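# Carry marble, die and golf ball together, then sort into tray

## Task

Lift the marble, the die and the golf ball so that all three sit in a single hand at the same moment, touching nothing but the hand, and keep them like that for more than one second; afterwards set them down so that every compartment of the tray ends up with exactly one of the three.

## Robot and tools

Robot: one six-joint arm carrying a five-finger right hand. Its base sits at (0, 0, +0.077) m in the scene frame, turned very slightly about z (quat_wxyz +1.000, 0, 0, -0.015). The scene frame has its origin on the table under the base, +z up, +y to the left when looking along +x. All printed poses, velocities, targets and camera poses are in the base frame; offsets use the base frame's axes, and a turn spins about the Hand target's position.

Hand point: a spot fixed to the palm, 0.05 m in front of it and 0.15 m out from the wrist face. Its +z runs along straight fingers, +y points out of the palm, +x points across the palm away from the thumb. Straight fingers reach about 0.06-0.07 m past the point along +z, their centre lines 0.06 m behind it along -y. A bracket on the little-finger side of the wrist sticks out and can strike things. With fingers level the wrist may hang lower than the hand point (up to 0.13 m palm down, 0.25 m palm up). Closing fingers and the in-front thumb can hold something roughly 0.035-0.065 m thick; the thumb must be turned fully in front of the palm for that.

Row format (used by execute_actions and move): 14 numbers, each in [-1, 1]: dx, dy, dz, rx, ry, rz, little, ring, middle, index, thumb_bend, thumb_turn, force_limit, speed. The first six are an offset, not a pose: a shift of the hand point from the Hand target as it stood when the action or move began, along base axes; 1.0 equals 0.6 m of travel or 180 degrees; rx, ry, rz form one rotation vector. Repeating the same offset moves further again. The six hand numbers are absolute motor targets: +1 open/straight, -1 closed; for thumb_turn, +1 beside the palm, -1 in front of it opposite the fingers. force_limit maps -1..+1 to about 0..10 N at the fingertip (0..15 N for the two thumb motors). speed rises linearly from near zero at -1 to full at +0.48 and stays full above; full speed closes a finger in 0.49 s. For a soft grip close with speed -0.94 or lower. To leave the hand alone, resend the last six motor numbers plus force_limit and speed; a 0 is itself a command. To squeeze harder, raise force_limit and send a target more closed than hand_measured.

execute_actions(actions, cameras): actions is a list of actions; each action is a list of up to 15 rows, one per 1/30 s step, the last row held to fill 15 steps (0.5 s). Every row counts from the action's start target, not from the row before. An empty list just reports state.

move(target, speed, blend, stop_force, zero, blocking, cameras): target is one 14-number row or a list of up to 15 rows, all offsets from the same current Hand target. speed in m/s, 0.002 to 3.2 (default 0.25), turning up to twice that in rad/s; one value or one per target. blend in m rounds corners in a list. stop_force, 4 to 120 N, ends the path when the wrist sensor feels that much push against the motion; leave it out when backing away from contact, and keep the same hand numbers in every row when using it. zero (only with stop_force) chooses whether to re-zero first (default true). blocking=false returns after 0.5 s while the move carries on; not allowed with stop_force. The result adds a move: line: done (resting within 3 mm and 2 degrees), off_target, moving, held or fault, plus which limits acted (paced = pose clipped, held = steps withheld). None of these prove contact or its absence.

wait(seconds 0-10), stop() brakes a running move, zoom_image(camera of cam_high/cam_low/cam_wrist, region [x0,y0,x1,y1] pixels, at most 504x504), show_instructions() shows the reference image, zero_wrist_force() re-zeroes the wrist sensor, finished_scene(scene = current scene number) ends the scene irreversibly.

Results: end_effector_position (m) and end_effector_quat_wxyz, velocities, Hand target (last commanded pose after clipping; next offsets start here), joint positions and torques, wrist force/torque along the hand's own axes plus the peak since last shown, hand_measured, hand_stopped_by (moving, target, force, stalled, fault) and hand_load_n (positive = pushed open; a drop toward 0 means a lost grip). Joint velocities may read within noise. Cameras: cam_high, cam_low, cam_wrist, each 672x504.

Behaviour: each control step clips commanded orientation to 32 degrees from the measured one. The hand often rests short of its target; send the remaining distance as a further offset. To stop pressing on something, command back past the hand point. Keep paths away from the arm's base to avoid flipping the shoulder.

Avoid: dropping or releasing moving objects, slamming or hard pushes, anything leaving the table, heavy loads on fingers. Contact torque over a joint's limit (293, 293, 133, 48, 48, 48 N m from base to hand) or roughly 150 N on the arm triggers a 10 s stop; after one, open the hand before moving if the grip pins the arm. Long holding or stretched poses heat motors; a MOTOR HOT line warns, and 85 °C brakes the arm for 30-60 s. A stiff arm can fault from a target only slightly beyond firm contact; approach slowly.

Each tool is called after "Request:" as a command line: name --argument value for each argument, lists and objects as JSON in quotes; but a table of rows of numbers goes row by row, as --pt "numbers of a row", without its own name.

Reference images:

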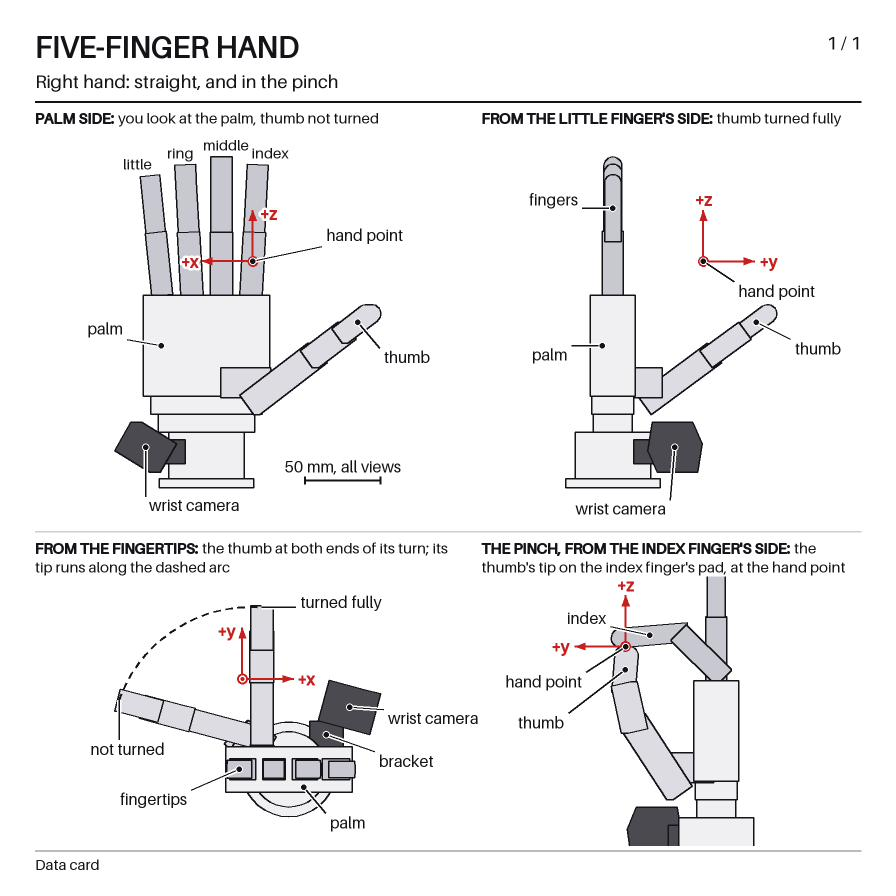

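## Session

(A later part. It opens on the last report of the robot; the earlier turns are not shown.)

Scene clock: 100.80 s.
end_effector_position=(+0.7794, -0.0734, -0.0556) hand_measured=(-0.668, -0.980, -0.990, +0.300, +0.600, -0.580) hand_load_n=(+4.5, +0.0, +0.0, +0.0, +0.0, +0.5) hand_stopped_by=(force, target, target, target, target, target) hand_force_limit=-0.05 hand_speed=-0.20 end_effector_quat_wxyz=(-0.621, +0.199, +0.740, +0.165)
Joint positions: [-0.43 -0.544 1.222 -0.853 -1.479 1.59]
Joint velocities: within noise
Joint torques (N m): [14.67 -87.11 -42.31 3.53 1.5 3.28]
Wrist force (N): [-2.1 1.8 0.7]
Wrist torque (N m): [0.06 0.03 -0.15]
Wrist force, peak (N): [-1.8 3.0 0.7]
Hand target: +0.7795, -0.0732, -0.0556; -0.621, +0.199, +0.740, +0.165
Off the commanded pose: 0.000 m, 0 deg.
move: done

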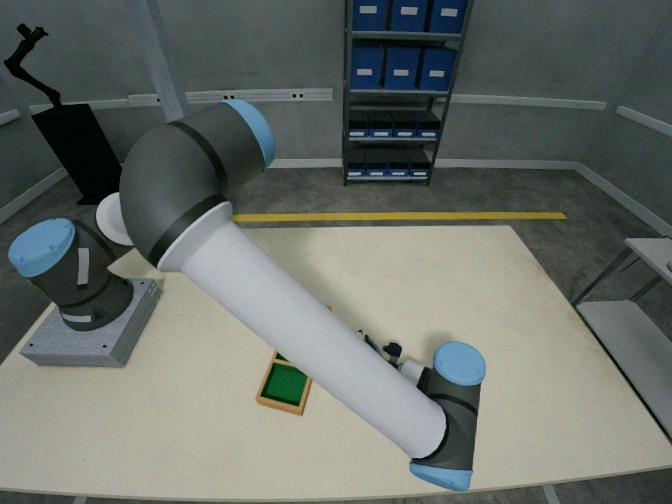

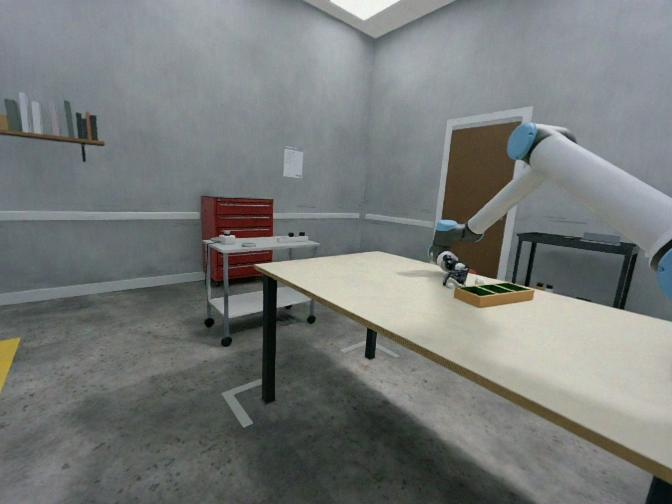

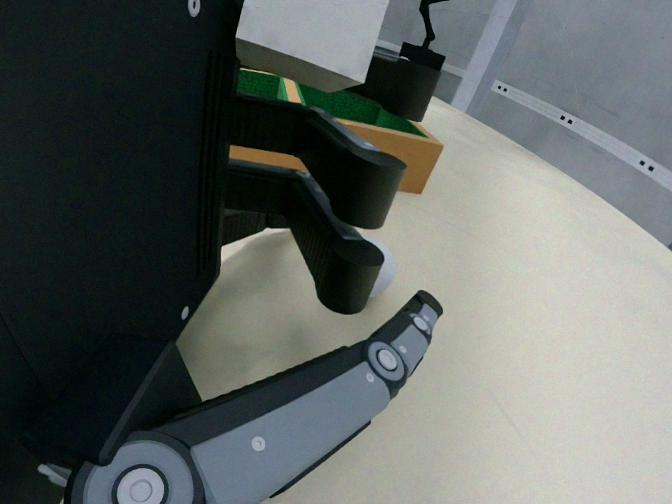

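Request:
move --pt "0.0207 0.0458 0 0 0 0 -0.99 -0.98 -0.99 0.3 -0.35 -0.58 -0.3 -0.926" --pt "0.067 0.063 0 0 0 0 -0.99 -0.98 -0.99 0.3 -0.35 -0.58 -0.3 -0.926" --speed '[0.013,0.012]'

Request:
zoom_image --camera "cam_wrist" --region '[200, 120, 460, 400]'

Scene clock: 111.13 s.
end_effector_position=(+0.8197, -0.0354, -0.0556) hand_measured=(-0.668, -0.980, -0.990, +0.300, -0.300, -0.580) hand_load_n=(+4.5, +0.0, +0.0, +1.5, +5.5, -1.0) hand_stopped_by=(force, target, target, target, force, target) hand_force_limit=-0.30 hand_speed=-0.93 end_effector_quat_wxyz=(-0.621, +0.199, +0.740, +0.165)
Joint positions: [-0.379 -0.501 1.128 -0.804 -1.429 1.599]
Joint velocities: within noise
Joint torques (N m): [11.28 -90.39 -34.88 2.3 1.39 3.29]
Wrist force (N): [-1.8 1.9 0.3]
Wrist torque (N m): [0.11 -0.01 -0.13]
Wrist force, peak (N): [-2.4 2.3 0.9]
Hand target: +0.8197, -0.0354, -0.0556; -0.621, +0.199, +0.740, +0.165
Off the commanded pose: 0.000 m, 0 deg.
move: done

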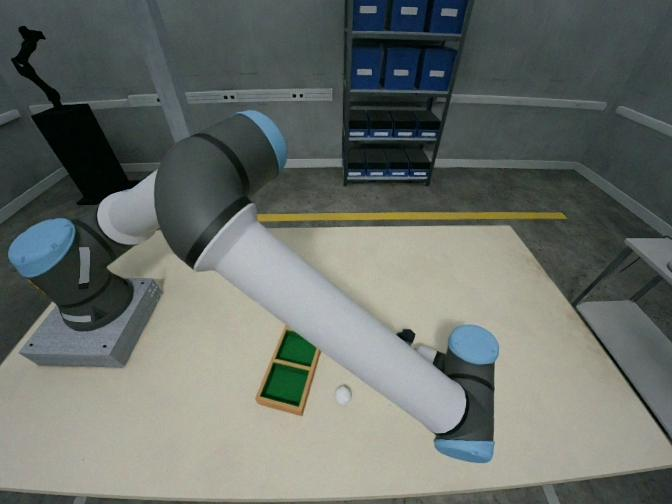

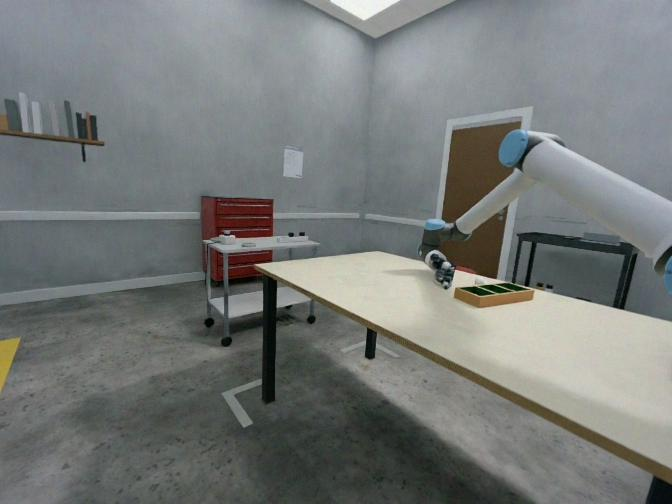

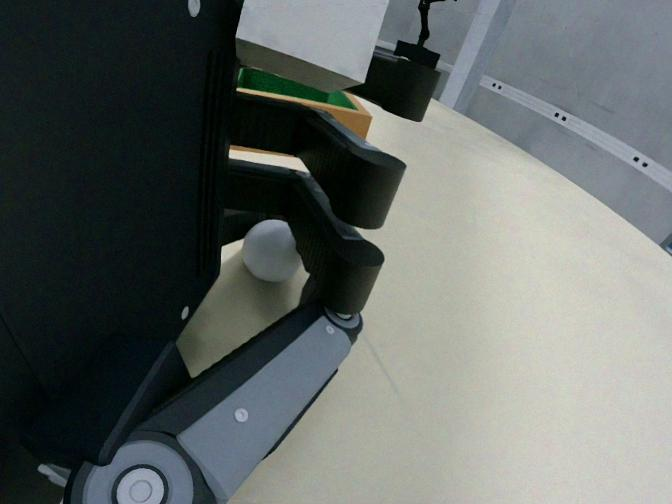

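Scaled by 1.800 from the camera's 672x504 image, which has a finer 960x720 frame.

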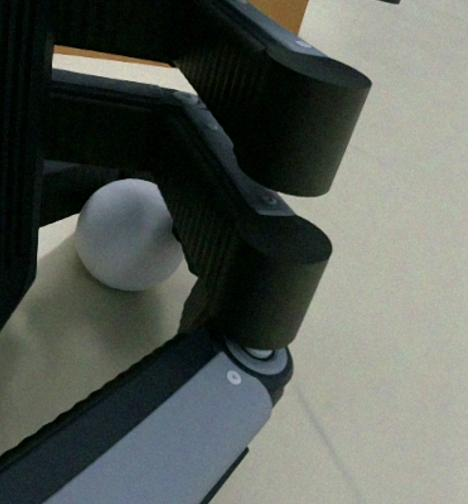

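Request:
move --target '[0,0,0,0,0,0,-0.99,-0.98,-0.99,0.3,-0.5,-0.58,-0.1,-0.926]' --cameras '[]'

Request:
move --pt "0 0 0.08 0 0 0 -0.99 -0.98 -0.99 0.3 -0.5 -0.58 -0.1 -0.926" --pt "-0.07 -0.06 0.68 0 0 0 -0.99 -0.98 -0.99 0.3 -0.5 -0.58 -0.1 -0.926" --speed '[0.06,0.25]' --blend 0.02 --cameras '["cam_wrist"]'

Request:
move --target '[0,0,0,0.175,-0.6526,0,-0.99,-0.98,-0.99,0.3,-0.5,-0.58,-0.1,-0.926]' --speed 0.3

Scene clock: 113.67 s.
end_effector_position=(+0.8197, -0.0354, -0.0556) hand_measured=(-0.668, -0.980, -0.990, +0.300, -0.314, -0.580) hand_load_n=(+4.5, +0.0, +0.0, +2.0, +6.5, -1.5) hand_stopped_by=(force, target, target, target, force, target) hand_force_limit=-0.10 hand_speed=-0.93 end_effector_quat_wxyz=(-0.621, +0.199, +0.740, +0.165)
Joint positions: [-0.379 -0.501 1.128 -0.804 -1.429 1.599]
Joint velocities: within noise
Joint torques (N m): [9.72 -90.88 -29.34 1.56 0.91 3.35]
Wrist force (N): [-1.3 1.9 0.2]
Wrist torque (N m): [0.10 -0.01 -0.11]
Wrist force, peak (N): [-2.3 2.1 0.5]
Hand target: +0.8197, -0.0354, -0.0556; -0.621, +0.199, +0.740, +0.165
Off the commanded pose: 0.000 m, 0 deg.
move: done
No camera images: "cameras" was empty.

Scene clock: 116.50 s.
end_effector_position=(+0.7777, -0.0714, +0.3522) hand_measured=(-0.668, -0.980, -0.990, +0.300, -0.316, -0.580) hand_load_n=(+5.0, +0.0, +0.0, +0.0, +0.0, +0.0) hand_stopped_by=(force, target, target, target, force, target) hand_force_limit=-0.10 hand_speed=-0.93 end_effector_quat_wxyz=(-0.621, +0.199, +0.740, +0.165)
Joint positions: [-0.429 -0.852 1.018 -0.342 -1.478 1.59]
Joint velocities: within noise
Joint torques (N m): [-13.82 -111.75 -52.27 3.81 -1.92 -2.53]
Wrist force (N): [-2.0 1.6 0.6]
Wrist torque (N m): [0.03 0.00 -0.16]
Wrist force, peak (N): [-2.7 2.4 0.7]
Hand target: +0.7777, -0.0714, +0.3524; -0.621, +0.199, +0.740, +0.165
Off the commanded pose: 0.000 m, 0 deg.
move: done
Images, in order (width x height): cam_wrist 672x504.

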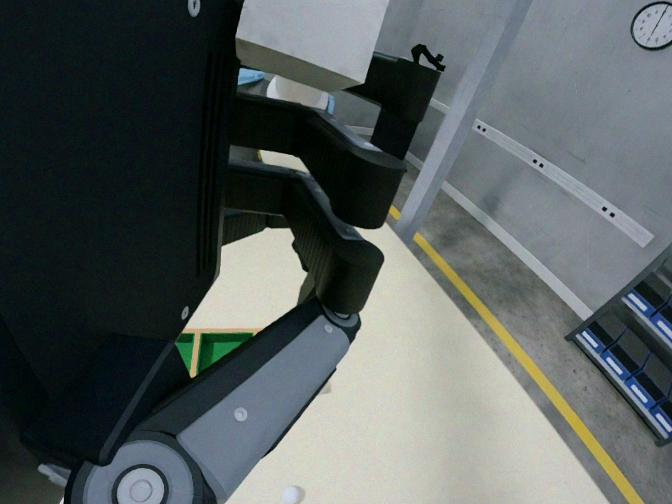

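Scene clock: 120.70 s.
end_effector_position=(+0.7777, -0.0714, +0.3524) hand_measured=(-0.668, -0.980, -0.990, +0.300, -0.316, -0.580) hand_load_n=(+4.5, +0.0, +0.0, +0.0, +0.0, +0.0) hand_stopped_by=(force, target, target, target, force, target) hand_force_limit=-0.10 hand_speed=-0.93 end_effector_quat_wxyz=(+0.276, -0.183, +0.847, +0.416)
Joint positions: [-0.66 -1.318 1.851 -1.65 -0.593 0.242]
Joint velocities: within noise
Joint torques (N m): [-12.84 -42.83 -31.32 -5.54 2.84 -2.59]
Wrist force (N): [0.1 0.0 0.7]
Wrist torque (N m): [0.04 -0.09 -0.02]
Wrist force, peak (N): [-2.1 2.0 0.7]
Hand target: +0.7777, -0.0714, +0.3524; +0.276, -0.183, +0.847, +0.416
Off the commanded pose: 0.000 m, 0 deg.
move: done

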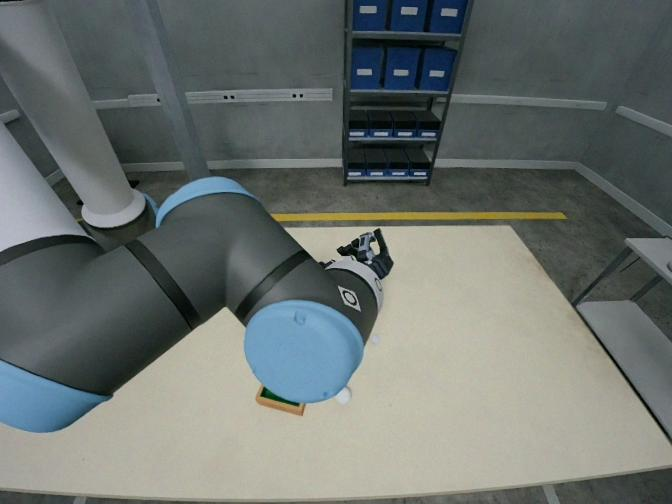

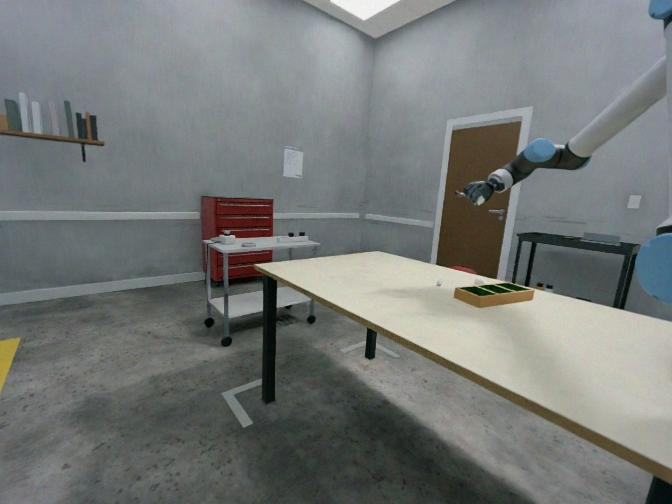

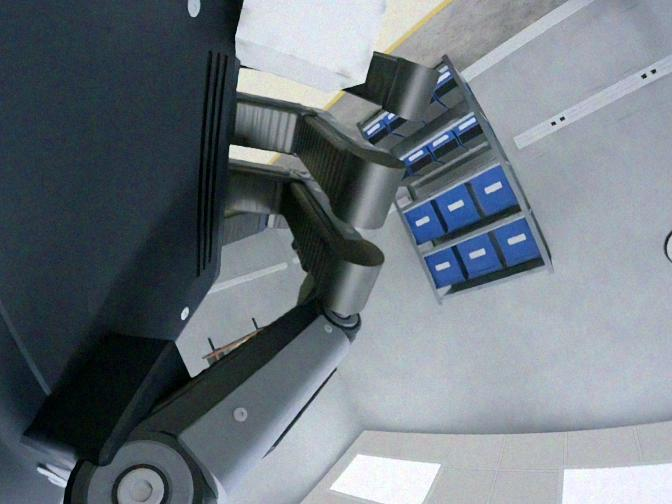

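Request:
move --target '[0.03,-0.1,-0.15,-0.175,0.6526,0,-0.99,-0.98,-0.99,0.3,0.6,-0.5,-0.1,-0.5]' --speed 0.35

Scene clock: 128.37 s.
end_effector_position=(+0.7957, -0.1314, +0.2624) hand_measured=(-0.668, -0.980, -0.990, +0.300, +0.600, -0.500) hand_load_n=(+5.0, +0.0, +0.0, +0.0, +0.0, +0.5) hand_stopped_by=(force, target, target, target, target, target) hand_force_limit=-0.10 hand_speed=-0.50 end_effector_quat_wxyz=(-0.621, +0.199, +0.740, +0.165)
Joint positions: [-0.474 -0.751 1.002 -0.425 -1.523 1.582]
Joint velocities: within noise
Joint torques (N m): [13.98 -85.64 -51.27 3.65 -1.88 3.29]
Wrist force (N): [-1.9 1.9 0.7]
Wrist torque (N m): [0.06 -0.01 -0.14]
Wrist force, peak (N): [-2.0 2.1 0.8]
Hand target: +0.7957, -0.1314, +0.2624; -0.621, +0.199, +0.740, +0.165
Off the commanded pose: 0.000 m, 0 deg.
move: done

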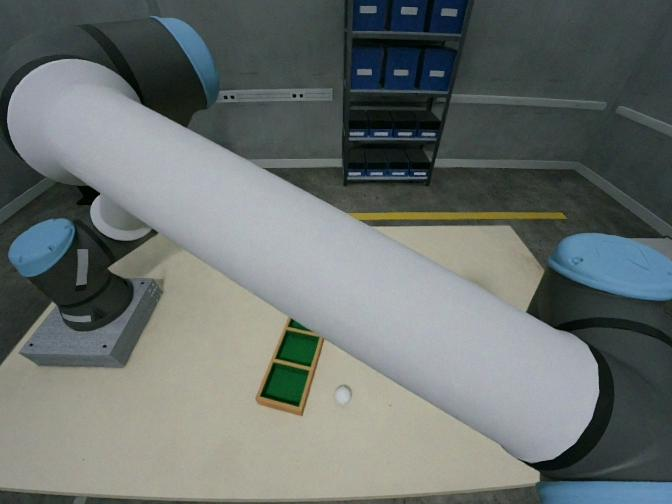

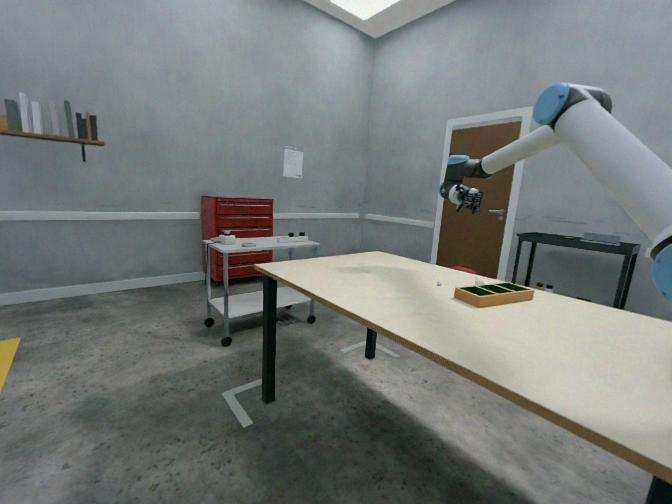

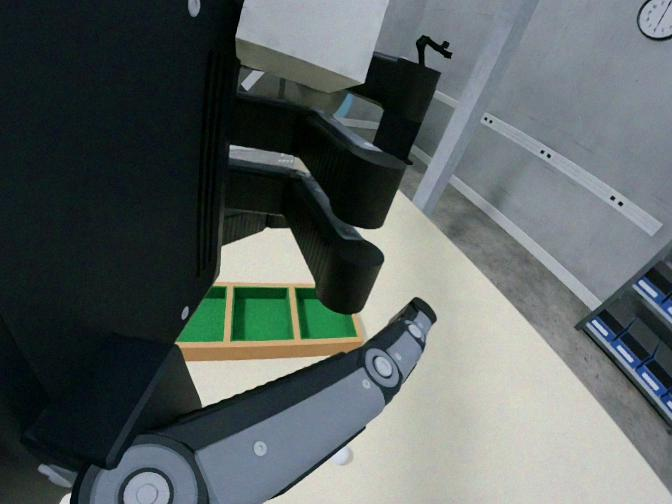

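Request:
move --target '[0,-0.01,-0.385,0.0083,0.0144,0,-0.99,-0.98,-0.99,0.3,0.6,-0.5,-0.1,-0.5]' --speed 0.25 --cameras '["cam_wrist","cam_high"]'

Scene clock: 131.80 s.
end_effector_position=(+0.7957, -0.1374, +0.0316) hand_measured=(-0.668, -0.980, -0.990, +0.300, +0.600, -0.500) hand_load_n=(+5.0, +0.0, +0.0, +0.0, +0.0, +0.5) hand_stopped_by=(force, target, target, target, target, target) hand_force_limit=-0.10 hand_speed=-0.50 end_effector_quat_wxyz=(+0.640, -0.195, -0.723, -0.170)
Joint positions: [-0.48 -0.555 1.087 -0.654 -1.528 1.579]
Joint velocities: within noise
Joint torques (N m): [-11.99 -90.82 -46.44 -2.01 -1.9 -2.97]
Wrist force (N): [-2.2 1.8 0.3]
Wrist torque (N m): [0.09 0.05 -0.13]
Wrist force, peak (N): [-3.7 1.8 0.7]
Hand target: +0.7957, -0.1374, +0.0314; +0.640, -0.195, -0.723, -0.170
Off the commanded pose: 0.000 m, 0 deg.
move: done
Images, in order (width x height): cam_high 672x504, cam_wrist 672x504.

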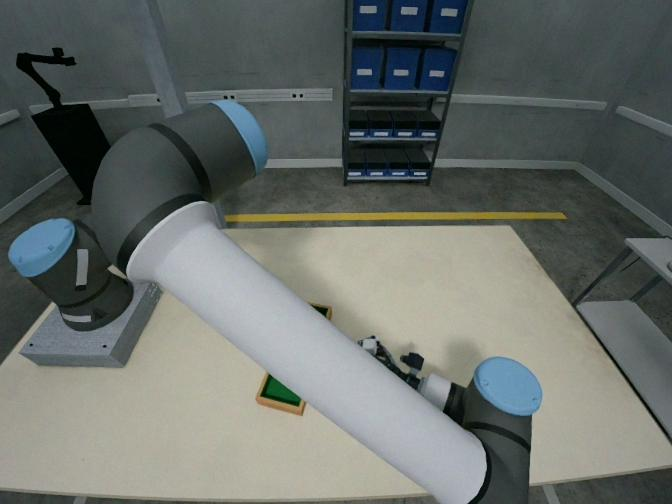

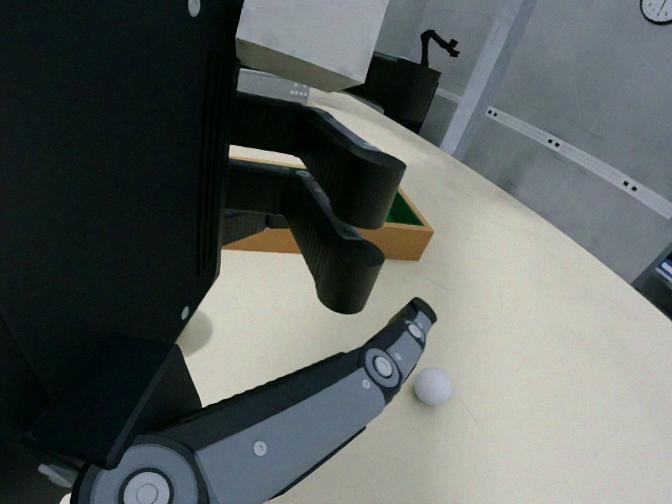

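Request:
move --pt "0.0427 0.0797 0 0 0 0 -0.99 -0.98 -0.99 0.3 0.6 -0.5 -0.1 -0.5" --pt "0.0427 0.0797 -0.1482 0 0 0 -0.99 -0.98 -0.99 0.3 0.6 -0.5 -0.1 -0.5" --pt "0.0677 0.123 -0.1482 0 0 0 -0.99 -0.98 -0.99 0.3 0.6 -0.5 -0.1 -0.5" --speed '[0.15,0.08,0.04]' --cameras '["cam_wrist"]'

Request:
zoom_image --camera "cam_wrist" --region '[200, 120, 460, 400]'

Scene clock: 136.20 s.
end_effector_position=(+0.8363, -0.0638, -0.0575) hand_measured=(-0.668, -0.980, -0.990, +0.300, +0.600, -0.500) hand_load_n=(+5.0, +0.0, +0.0, +0.0, +0.0, +0.0) hand_stopped_by=(force, target, target, target, target, target) hand_force_limit=-0.10 hand_speed=-0.50 end_effector_quat_wxyz=(+0.640, -0.195, -0.723, -0.170)
Joint positions: [-0.399 -0.436 1.019 -0.706 -1.448 1.589]
Joint velocities: within noise
Joint torques (N m): [13.96 -94.93 -43.8 3.89 1.29 3.36]
Wrist force (N): [-1.7 1.7 0.6]
Wrist torque (N m): [0.06 -0.01 -0.14]
Wrist force, peak (N): [-1.8 2.7 0.4]
Hand target: +0.8364, -0.0636, -0.0575; +0.640, -0.195, -0.723, -0.170
Off the commanded pose: 0.000 m, 0 deg.
move: done
Images, in order (width x height): cam_wrist 672x504.

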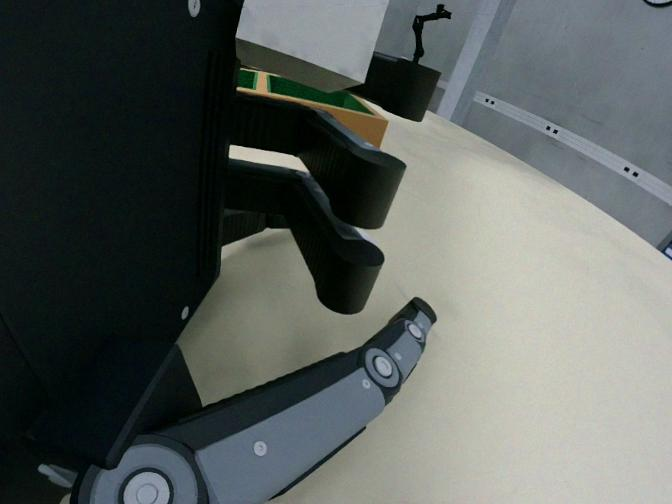

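Scaled by 1.800 from the camera's 672x504 image, which has a finer 960x720 frame.

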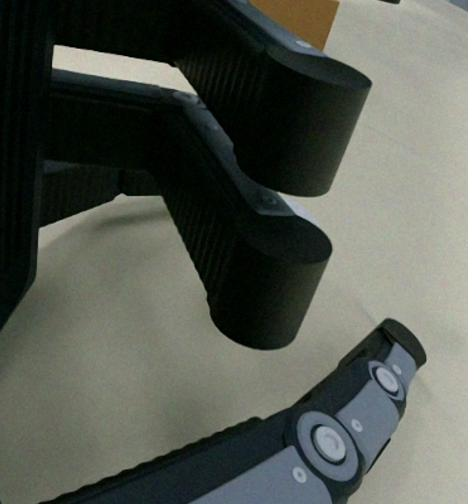

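Request:
move --target '[-0.0173,0.01,0,0,0,0,-0.99,-0.98,-0.99,0.3,0.6,-0.5,-0.1,-0.5]' --speed 0.03 --cameras '["cam_wrist"]'

Request:
zoom_image --camera "cam_wrist" --region '[200, 120, 460, 400]'

Scene clock: 138.87 s.
end_effector_position=(+0.8260, -0.0577, -0.0575) hand_measured=(-0.668, -0.980, -0.990, +0.300, +0.600, -0.500) hand_load_n=(+5.0, +0.0, +0.5, +0.0, +0.0, +0.0) hand_stopped_by=(force, target, target, target, target, target) hand_force_limit=-0.10 hand_speed=-0.50 end_effector_quat_wxyz=(+0.640, -0.195, -0.723, -0.170)
Joint positions: [-0.397 -0.454 1.058 -0.727 -1.446 1.589]
Joint velocities: within noise
Joint torques (N m): [14.61 -124.23 -22.98 -1.08 1.9 3.46]
Wrist force (N): [-1.8 1.8 0.4]
Wrist torque (N m): [0.06 -0.01 -0.14]
Wrist force, peak (N): [-1.8 2.2 0.3]
Hand target: +0.8260, -0.0576, -0.0575; +0.640, -0.195, -0.723, -0.170
Off the commanded pose: 0.000 m, 0 deg.
move: done
Images, in order (width x height): cam_wrist 672x504.

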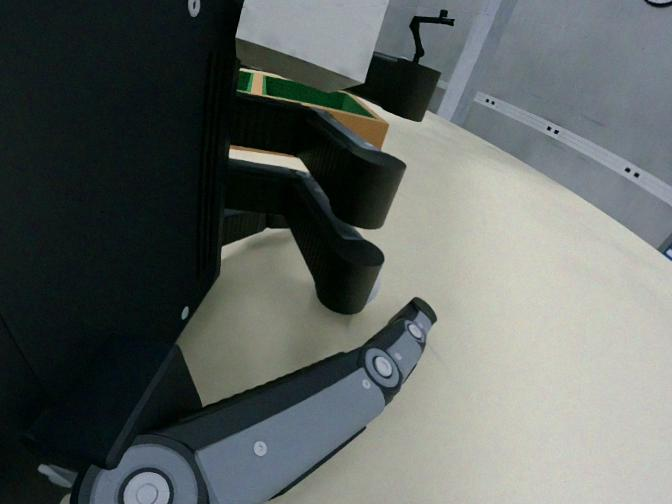

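Scaled by 1.800 from the camera's 672x504 image, which has a finer 960x720 frame.

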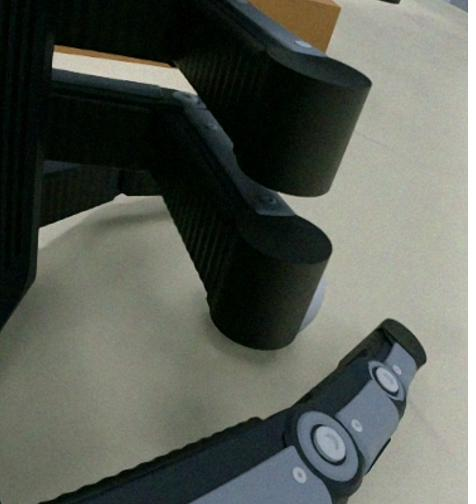

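Request:
move --pt "0.0225 0.039 0 0 0 0 -0.99 -0.98 -0.99 0.3 -0.35 -0.5 -0.3 -0.926" --pt "0.0695 0.0563 0 0 0 0 -0.99 -0.98 -0.99 0.3 -0.35 -0.5 -0.3 -0.926" --speed '[0.013,0.012]' --cameras '["cam_wrist"]'

Request:
zoom_image --camera "cam_wrist" --region '[200, 120, 460, 400]'

Scene clock: 149.20 s.
end_effector_position=(+0.8677, -0.0239, -0.0575) hand_measured=(-0.668, -0.980, -0.990, +0.300, -0.254, -0.500) hand_load_n=(+5.0, +0.0, +0.0, +1.0, +5.0, -1.0) hand_stopped_by=(force, target, target, target, force, target) hand_force_limit=-0.30 hand_speed=-0.93 end_effector_quat_wxyz=(+0.640, -0.195, -0.723, -0.170)
Joint positions: [-0.353 -0.398 0.938 -0.664 -1.402 1.594]
Joint velocities: within noise
Joint torques (N m): [11.95 -96.48 -38.34 2.48 1.39 3.49]
Wrist force (N): [-2.2 1.9 0.4]
Wrist torque (N m): [0.08 0.01 -0.16]
Wrist force, peak (N): [-2.7 1.8 0.8]
Hand target: +0.8677, -0.0239, -0.0575; +0.640, -0.195, -0.723, -0.170
Off the commanded pose: 0.000 m, 0 deg.
move: done
Images, in order (width x height): cam_wrist 672x504.

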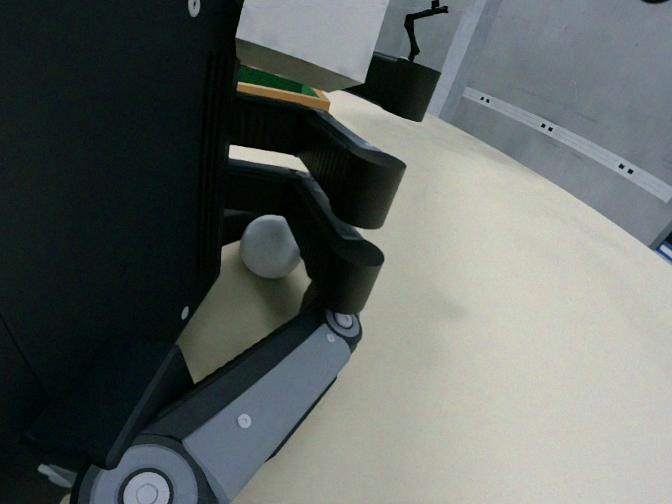

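Scaled by 1.800 from the camera's 672x504 image, which has a finer 960x720 frame.

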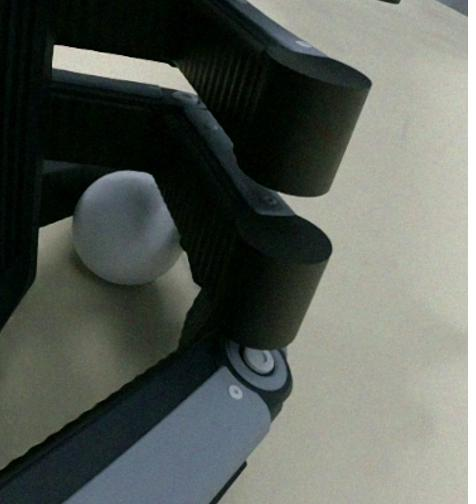

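Request:
move --target '[0,0,0,0,0,0,-0.99,-0.98,-0.99,0.3,-0.5,-0.5,0.0,-0.926]' --cameras '[]'

Request:
move --target '[0,0,0.04,0,0,0,-0.99,-0.98,-0.99,0.3,-0.5,-0.5,0.0,-0.926]' --speed 0.03 --cameras '["cam_wrist"]'

Scene clock: 150.67 s.
end_effector_position=(+0.8677, -0.0239, -0.0575) hand_measured=(-0.668, -0.980, -0.990, +0.300, -0.270, -0.500) hand_load_n=(+5.0, +0.0, +0.0, +2.0, +7.5, -1.0) hand_stopped_by=(force, target, target, target, force, target) hand_force_limit=0.00 hand_speed=-0.93 end_effector_quat_wxyz=(+0.640, -0.195, -0.723, -0.170)
Joint positions: [-0.353 -0.398 0.938 -0.664 -1.402 1.594]
Joint velocities: within noise
Joint torques (N m): [12.64 -96.53 -35.97 2.04 1.3 3.37]
Wrist force (N): [-2.0 2.1 0.3]
Wrist torque (N m): [0.11 -0.01 -0.14]
Wrist force, peak (N): [-2.6 2.1 0.9]
Hand target: +0.8677, -0.0239, -0.0575; +0.640, -0.195, -0.723, -0.170
Off the commanded pose: 0.000 m, 0 deg.
move: done
No camera images: "cameras" was empty.

Scene clock: 151.80 s.
end_effector_position=(+0.8677, -0.0239, -0.0337) hand_measured=(-0.668, -0.980, -0.990, +0.300, -0.270, -0.500) hand_load_n=(+4.5, +0.0, +0.0, +2.0, +7.5, -1.0) hand_stopped_by=(force, target, target, target, force, target) hand_force_limit=0.00 hand_speed=-0.93 end_effector_quat_wxyz=(+0.640, -0.195, -0.723, -0.170)
Joint positions: [-0.353 -0.423 0.942 -0.643 -1.402 1.594]
Joint velocities: within noise
Joint torques (N m): [12.87 -130.54 -26.9 3.87 1.39 3.55]
Wrist force (N): [-2.6 1.9 0.5]
Wrist torque (N m): [0.06 0.07 -0.19]
Wrist force, peak (N): [-2.9 1.9 0.6]
Hand target: +0.8677, -0.0239, -0.0335; +0.640, -0.195, -0.723, -0.170
Off the commanded pose: 0.000 m, 0 deg.
move: done
Images, in order (width x height): cam_wrist 672x504.

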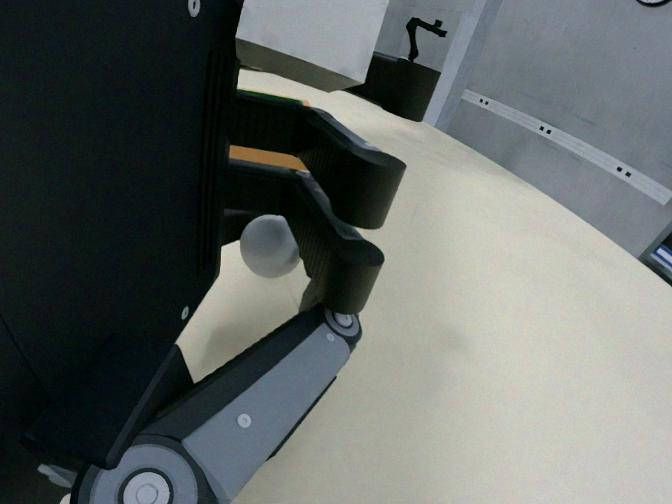

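Request:
move --target '[-0.15,-0.08,0.62,0,0,0,-0.99,-0.98,-0.99,0.3,-0.5,-0.5,0.0,-0.926]' --speed 0.15 --cameras '[]'

Request:
move --target '[0,0,0,0.1933,-0.6595,0,-0.99,-0.98,-0.99,0.3,-0.5,-0.5,0.0,-0.926]' --speed 0.3

Scene clock: 156.37 s.
end_effector_position=(+0.7777, -0.0718, +0.3382) hand_measured=(-0.668, -0.980, -0.990, +0.300, -0.270, -0.500) hand_load_n=(+4.5, +0.0, +0.0, +2.0, +7.5, -1.0) hand_stopped_by=(force, target, target, target, force, target) hand_force_limit=0.00 hand_speed=-0.93 end_effector_quat_wxyz=(+0.640, -0.195, -0.723, -0.170)
Joint positions: [-0.429 -0.824 1.018 -0.316 -1.478 1.585]
Joint velocities: within noise
Joint torques (N m): [-12.56 -111.75 -50.99 4.2 -2.19 -2.7]
Wrist force (N): [-2.2 1.4 0.4]
Wrist torque (N m): [0.02 0.02 -0.17]
Wrist force, peak (N): [-3.3 2.7 0.6]
Hand target: +0.7777, -0.0719, +0.3385; +0.640, -0.195, -0.723, -0.170
Off the commanded pose: 0.000 m, 0 deg.
move: done
No camera images: "cameras" was empty.

Scene clock: 160.63 s.
end_effector_position=(+0.7777, -0.0719, +0.3385) hand_measured=(-0.668, -0.980, -0.990, +0.300, -0.270, -0.500) hand_load_n=(+5.0, +0.0, +0.0, +2.0, +7.5, -1.5) hand_stopped_by=(force, target, target, target, force, target) hand_force_limit=0.00 hand_speed=-0.93 end_effector_quat_wxyz=(+0.262, -0.211, +0.841, +0.424)
Joint positions: [-0.652 -1.281 1.813 -1.577 -0.621 0.152]
Joint velocities: within noise
Joint torques (N m): [-13.71 -45.97 -31.13 -0.33 3.13 -2.68]
Wrist force (N): [0.4 -0.2 0.8]
Wrist torque (N m): [0.02 -0.11 -0.01]
Wrist force, peak (N): [-2.5 1.9 0.6]
Hand target: +0.7777, -0.0719, +0.3385; +0.262, -0.211, +0.841, +0.424
Off the commanded pose: 0.000 m, 0 deg.
move: done

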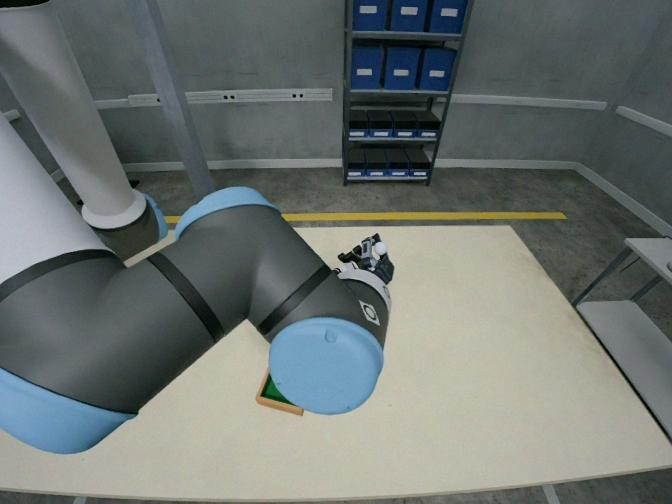

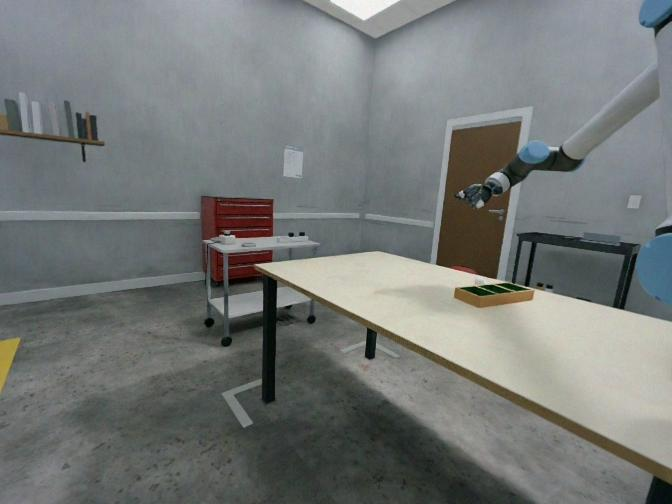

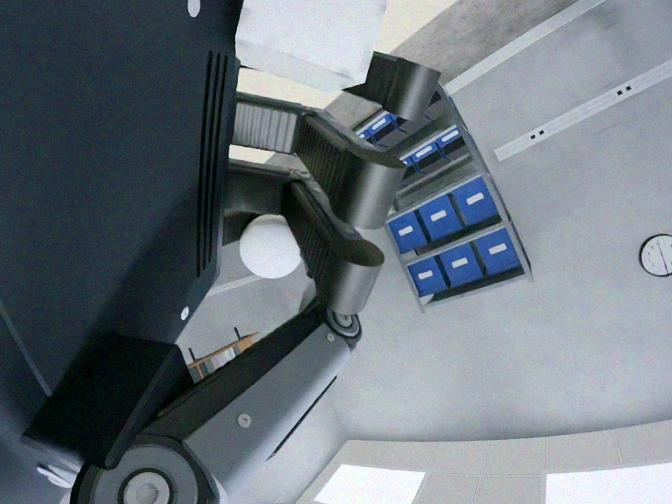

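Still clamped. Now open the middle, then the thumb.

Request:
move --target '[0,0,0,0,0,0,-0.99,-0.98,0.3,0.3,-0.5,-0.5,0.0,-0.5]' --cameras '[]'

Request:
move --target '[0,0,0,0,0,0,-0.99,-0.98,0.3,0.3,0.1,-0.5,0.0,-0.8]'

Request:
zoom_image --camera "cam_wrist" --region '[120, 0, 460, 350]'

Request:
zoom_image --camera "cam_high" --region '[320, 220, 420, 290]'

Scene clock: 164.50 s.
end_effector_position=(+0.7777, -0.0719, +0.3384) hand_measured=(-0.668, -0.980, +0.300, +0.300, -0.270, -0.500) hand_load_n=(+5.0, +0.0, +0.0, +2.0, +7.0, -1.0) hand_stopped_by=(force, target, target, target, force, target) hand_force_limit=0.00 hand_speed=-0.50 end_effector_quat_wxyz=(+0.262, -0.211, +0.841, +0.424)
Joint positions: [-0.652 -1.281 1.813 -1.577 -0.621 0.152]
Joint velocities: within noise
Joint torques (N m): [-12.44 -47.29 -40.68 -0.23 2.96 -2.77]
Wrist force (N): [0.2 0.1 0.5]
Wrist torque (N m): [0.09 -0.08 -0.01]
Wrist force, peak (N): [0.6 -0.2 0.9]
Hand target: +0.7777, -0.0719, +0.3385; +0.262, -0.211, +0.841, +0.424
Off the commanded pose: 0.000 m, 0 deg.
move: done
No camera images: "cameras" was empty.

Scene clock: 166.07 s.
end_effector_position=(+0.7777, -0.0719, +0.3384) hand_measured=(-0.668, -0.980, +0.300, +0.300, +0.100, -0.500) hand_load_n=(+5.0, +0.0, +0.0, +0.0, +0.0, +0.0) hand_stopped_by=(force, target, target, target, target, target) hand_force_limit=0.00 hand_speed=-0.80 end_effector_quat_wxyz=(+0.262, -0.211, +0.841, +0.424)
Joint positions: [-0.652 -1.281 1.813 -1.577 -0.621 0.152]
Joint velocities: within noise
Joint torques (N m): [-12.35 -48.7 -45.99 -0.88 2.86 -2.33]
Wrist force (N): [-0.1 0.2 0.4]
Wrist torque (N m): [0.09 -0.05 -0.03]
Wrist force, peak (N): [0.4 -0.1 1.2]
Hand target: +0.7777, -0.0719, +0.3385; +0.262, -0.211, +0.841, +0.424
Off the commanded pose: 0.000 m, 0 deg.
move: done

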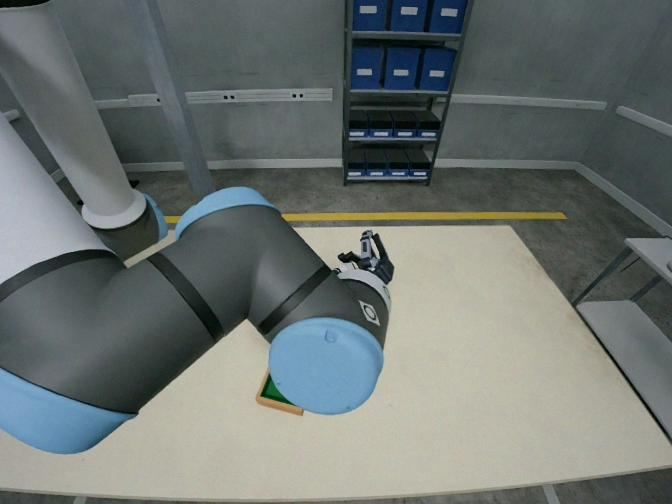

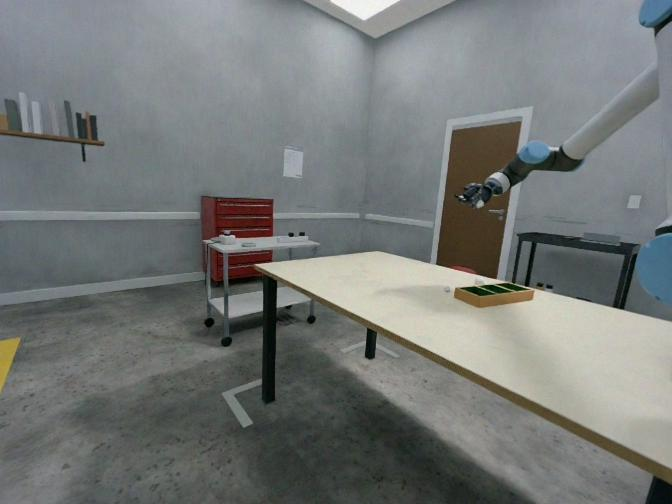

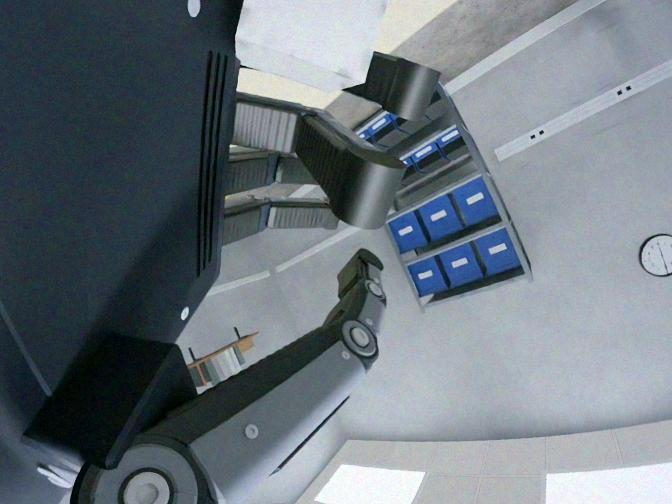

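Scaled by 1.440 from the camera's 672x504 image, which has a finer 960x720 frame.

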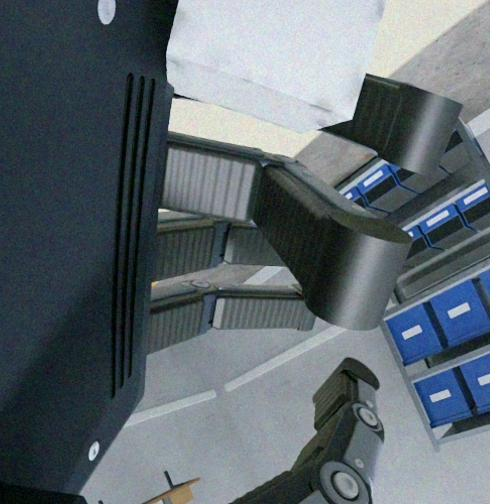

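Scaled by 5.040.

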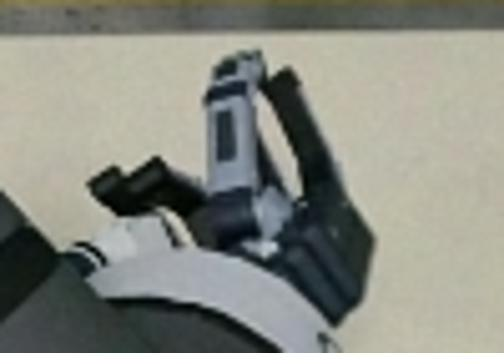

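Request:
move --target '[0.0,-0.1,0,-0.1933,0.6595,0,-0.99,-0.98,-0.99,0.3,0.6,-0.5,-0.1,-0.2]' --speed 0.5

Request:
zoom_image --camera "cam_low" --region '[400, 220, 560, 320]'

Scene clock: 170.97 s.
end_effector_position=(+0.7777, -0.1319, +0.3385) hand_measured=(-0.668, -0.980, -0.990, +0.300, +0.600, -0.500) hand_load_n=(+4.5, +0.0, +0.0, +0.0, +0.0, +0.0) hand_stopped_by=(force, target, target, target, target, target) hand_force_limit=-0.10 hand_speed=-0.20 end_effector_quat_wxyz=(+0.640, -0.195, -0.723, -0.170)
Joint positions: [-0.483 -0.792 0.96 -0.291 -1.531 1.578]
Joint velocities: within noise
Joint torques (N m): [14.33 -81.87 -52.21 3.76 -1.91 3.28]
Wrist force (N): [-1.5 2.0 0.4]
Wrist torque (N m): [0.12 -0.07 -0.11]
Wrist force, peak (N): [-2.4 1.9 0.0]
Hand target: +0.7777, -0.1319, +0.3385; +0.640, -0.195, -0.723, -0.170
Off the commanded pose: 0.000 m, 0 deg.
move: done

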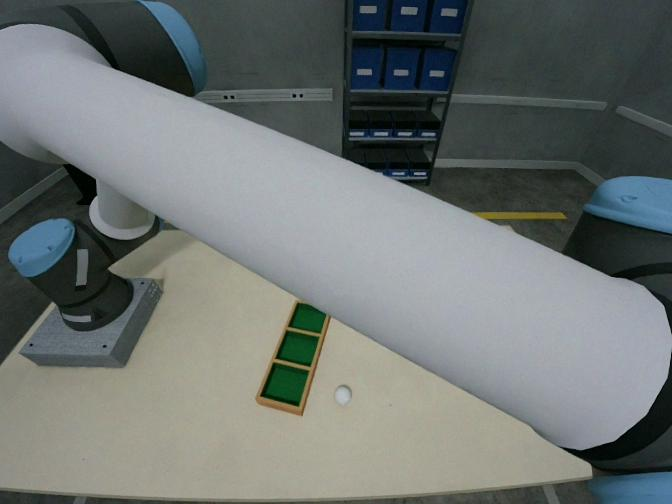

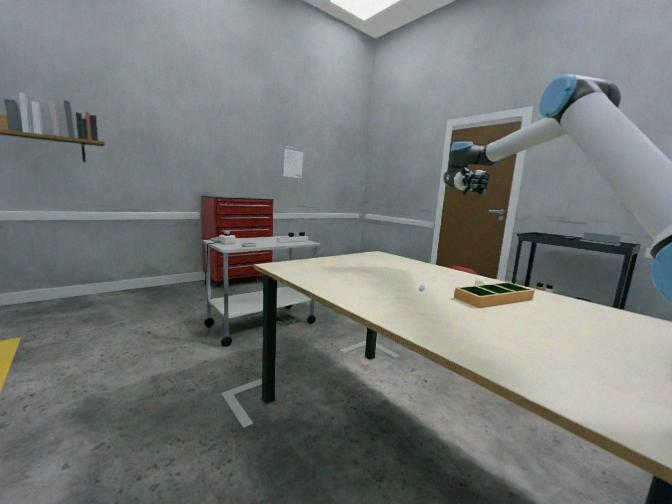

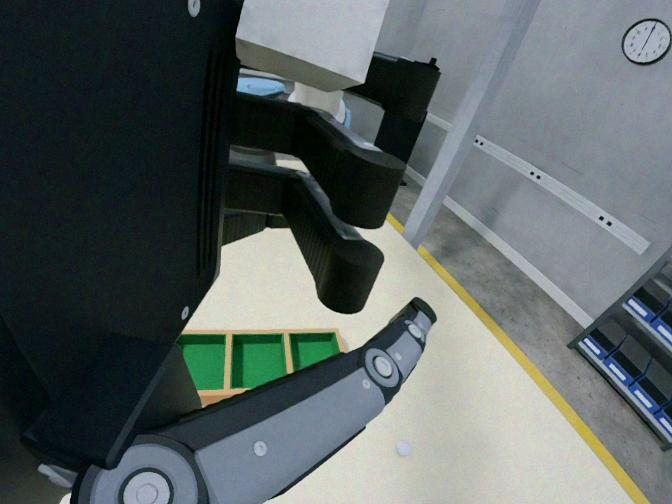

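Scaled by 3.150.

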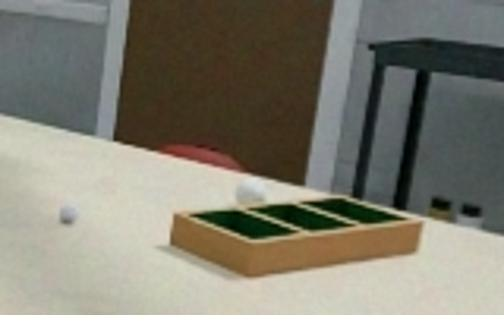

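Request:
wait --seconds 1

Scene clock: 176.00 s.
end_effector_position=(+0.7777, -0.1319, +0.3385) hand_measured=(-0.668, -0.980, -0.990, +0.300, +0.600, -0.500) hand_load_n=(+4.5, +0.0, +0.0, +0.0, +0.0, +0.0) hand_stopped_by=(force, target, target, target, target, target) hand_force_limit=-0.10 hand_speed=-0.20 end_effector_quat_wxyz=(+0.640, -0.195, -0.723, -0.170)
Joint positions: [-0.483 -0.791 0.96 -0.291 -1.531 1.578]
Joint velocities: within noise
Joint torques (N m): [12.13 -84.08 -43.24 2.12 -1.58 3.59]
Wrist force (N): [-2.0 1.6 0.3]
Wrist torque (N m): [0.06 0.00 -0.15]
Wrist force, peak (N): [-2.0 2.2 0.8]
Hand target: +0.7777, -0.1319, +0.3385; +0.640, -0.195, -0.723, -0.170
Off the commanded pose: 0.000 m, 0 deg.
wait: 1.00 s; at rest from the start

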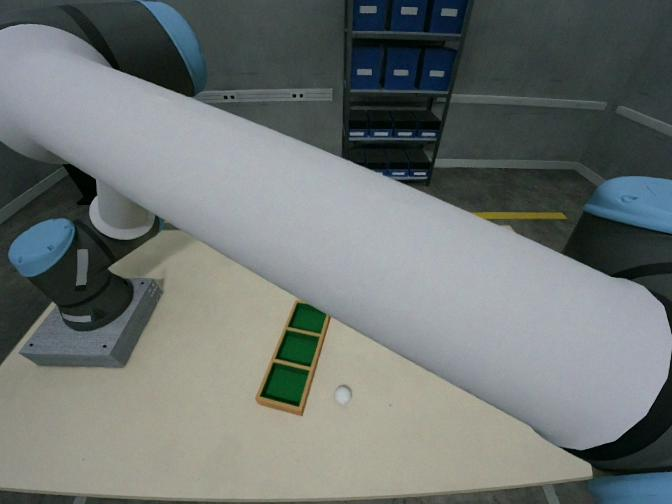

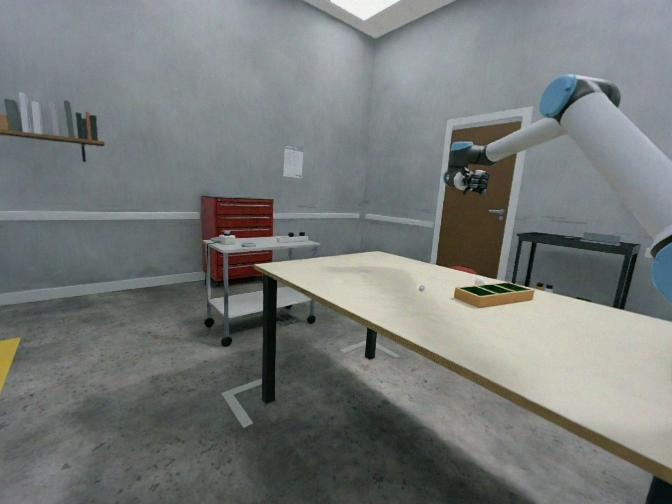

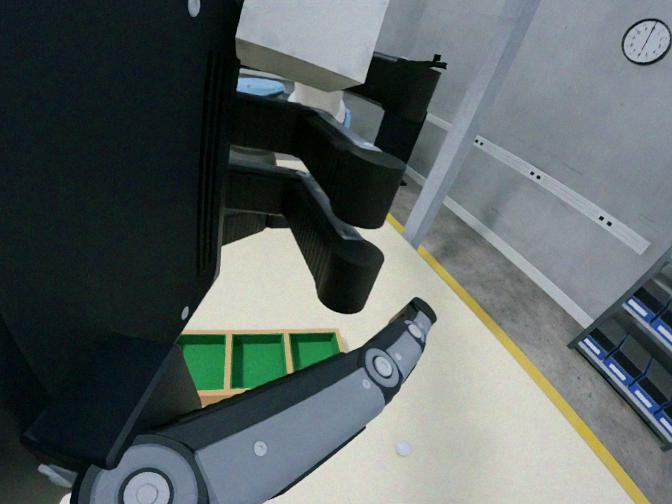

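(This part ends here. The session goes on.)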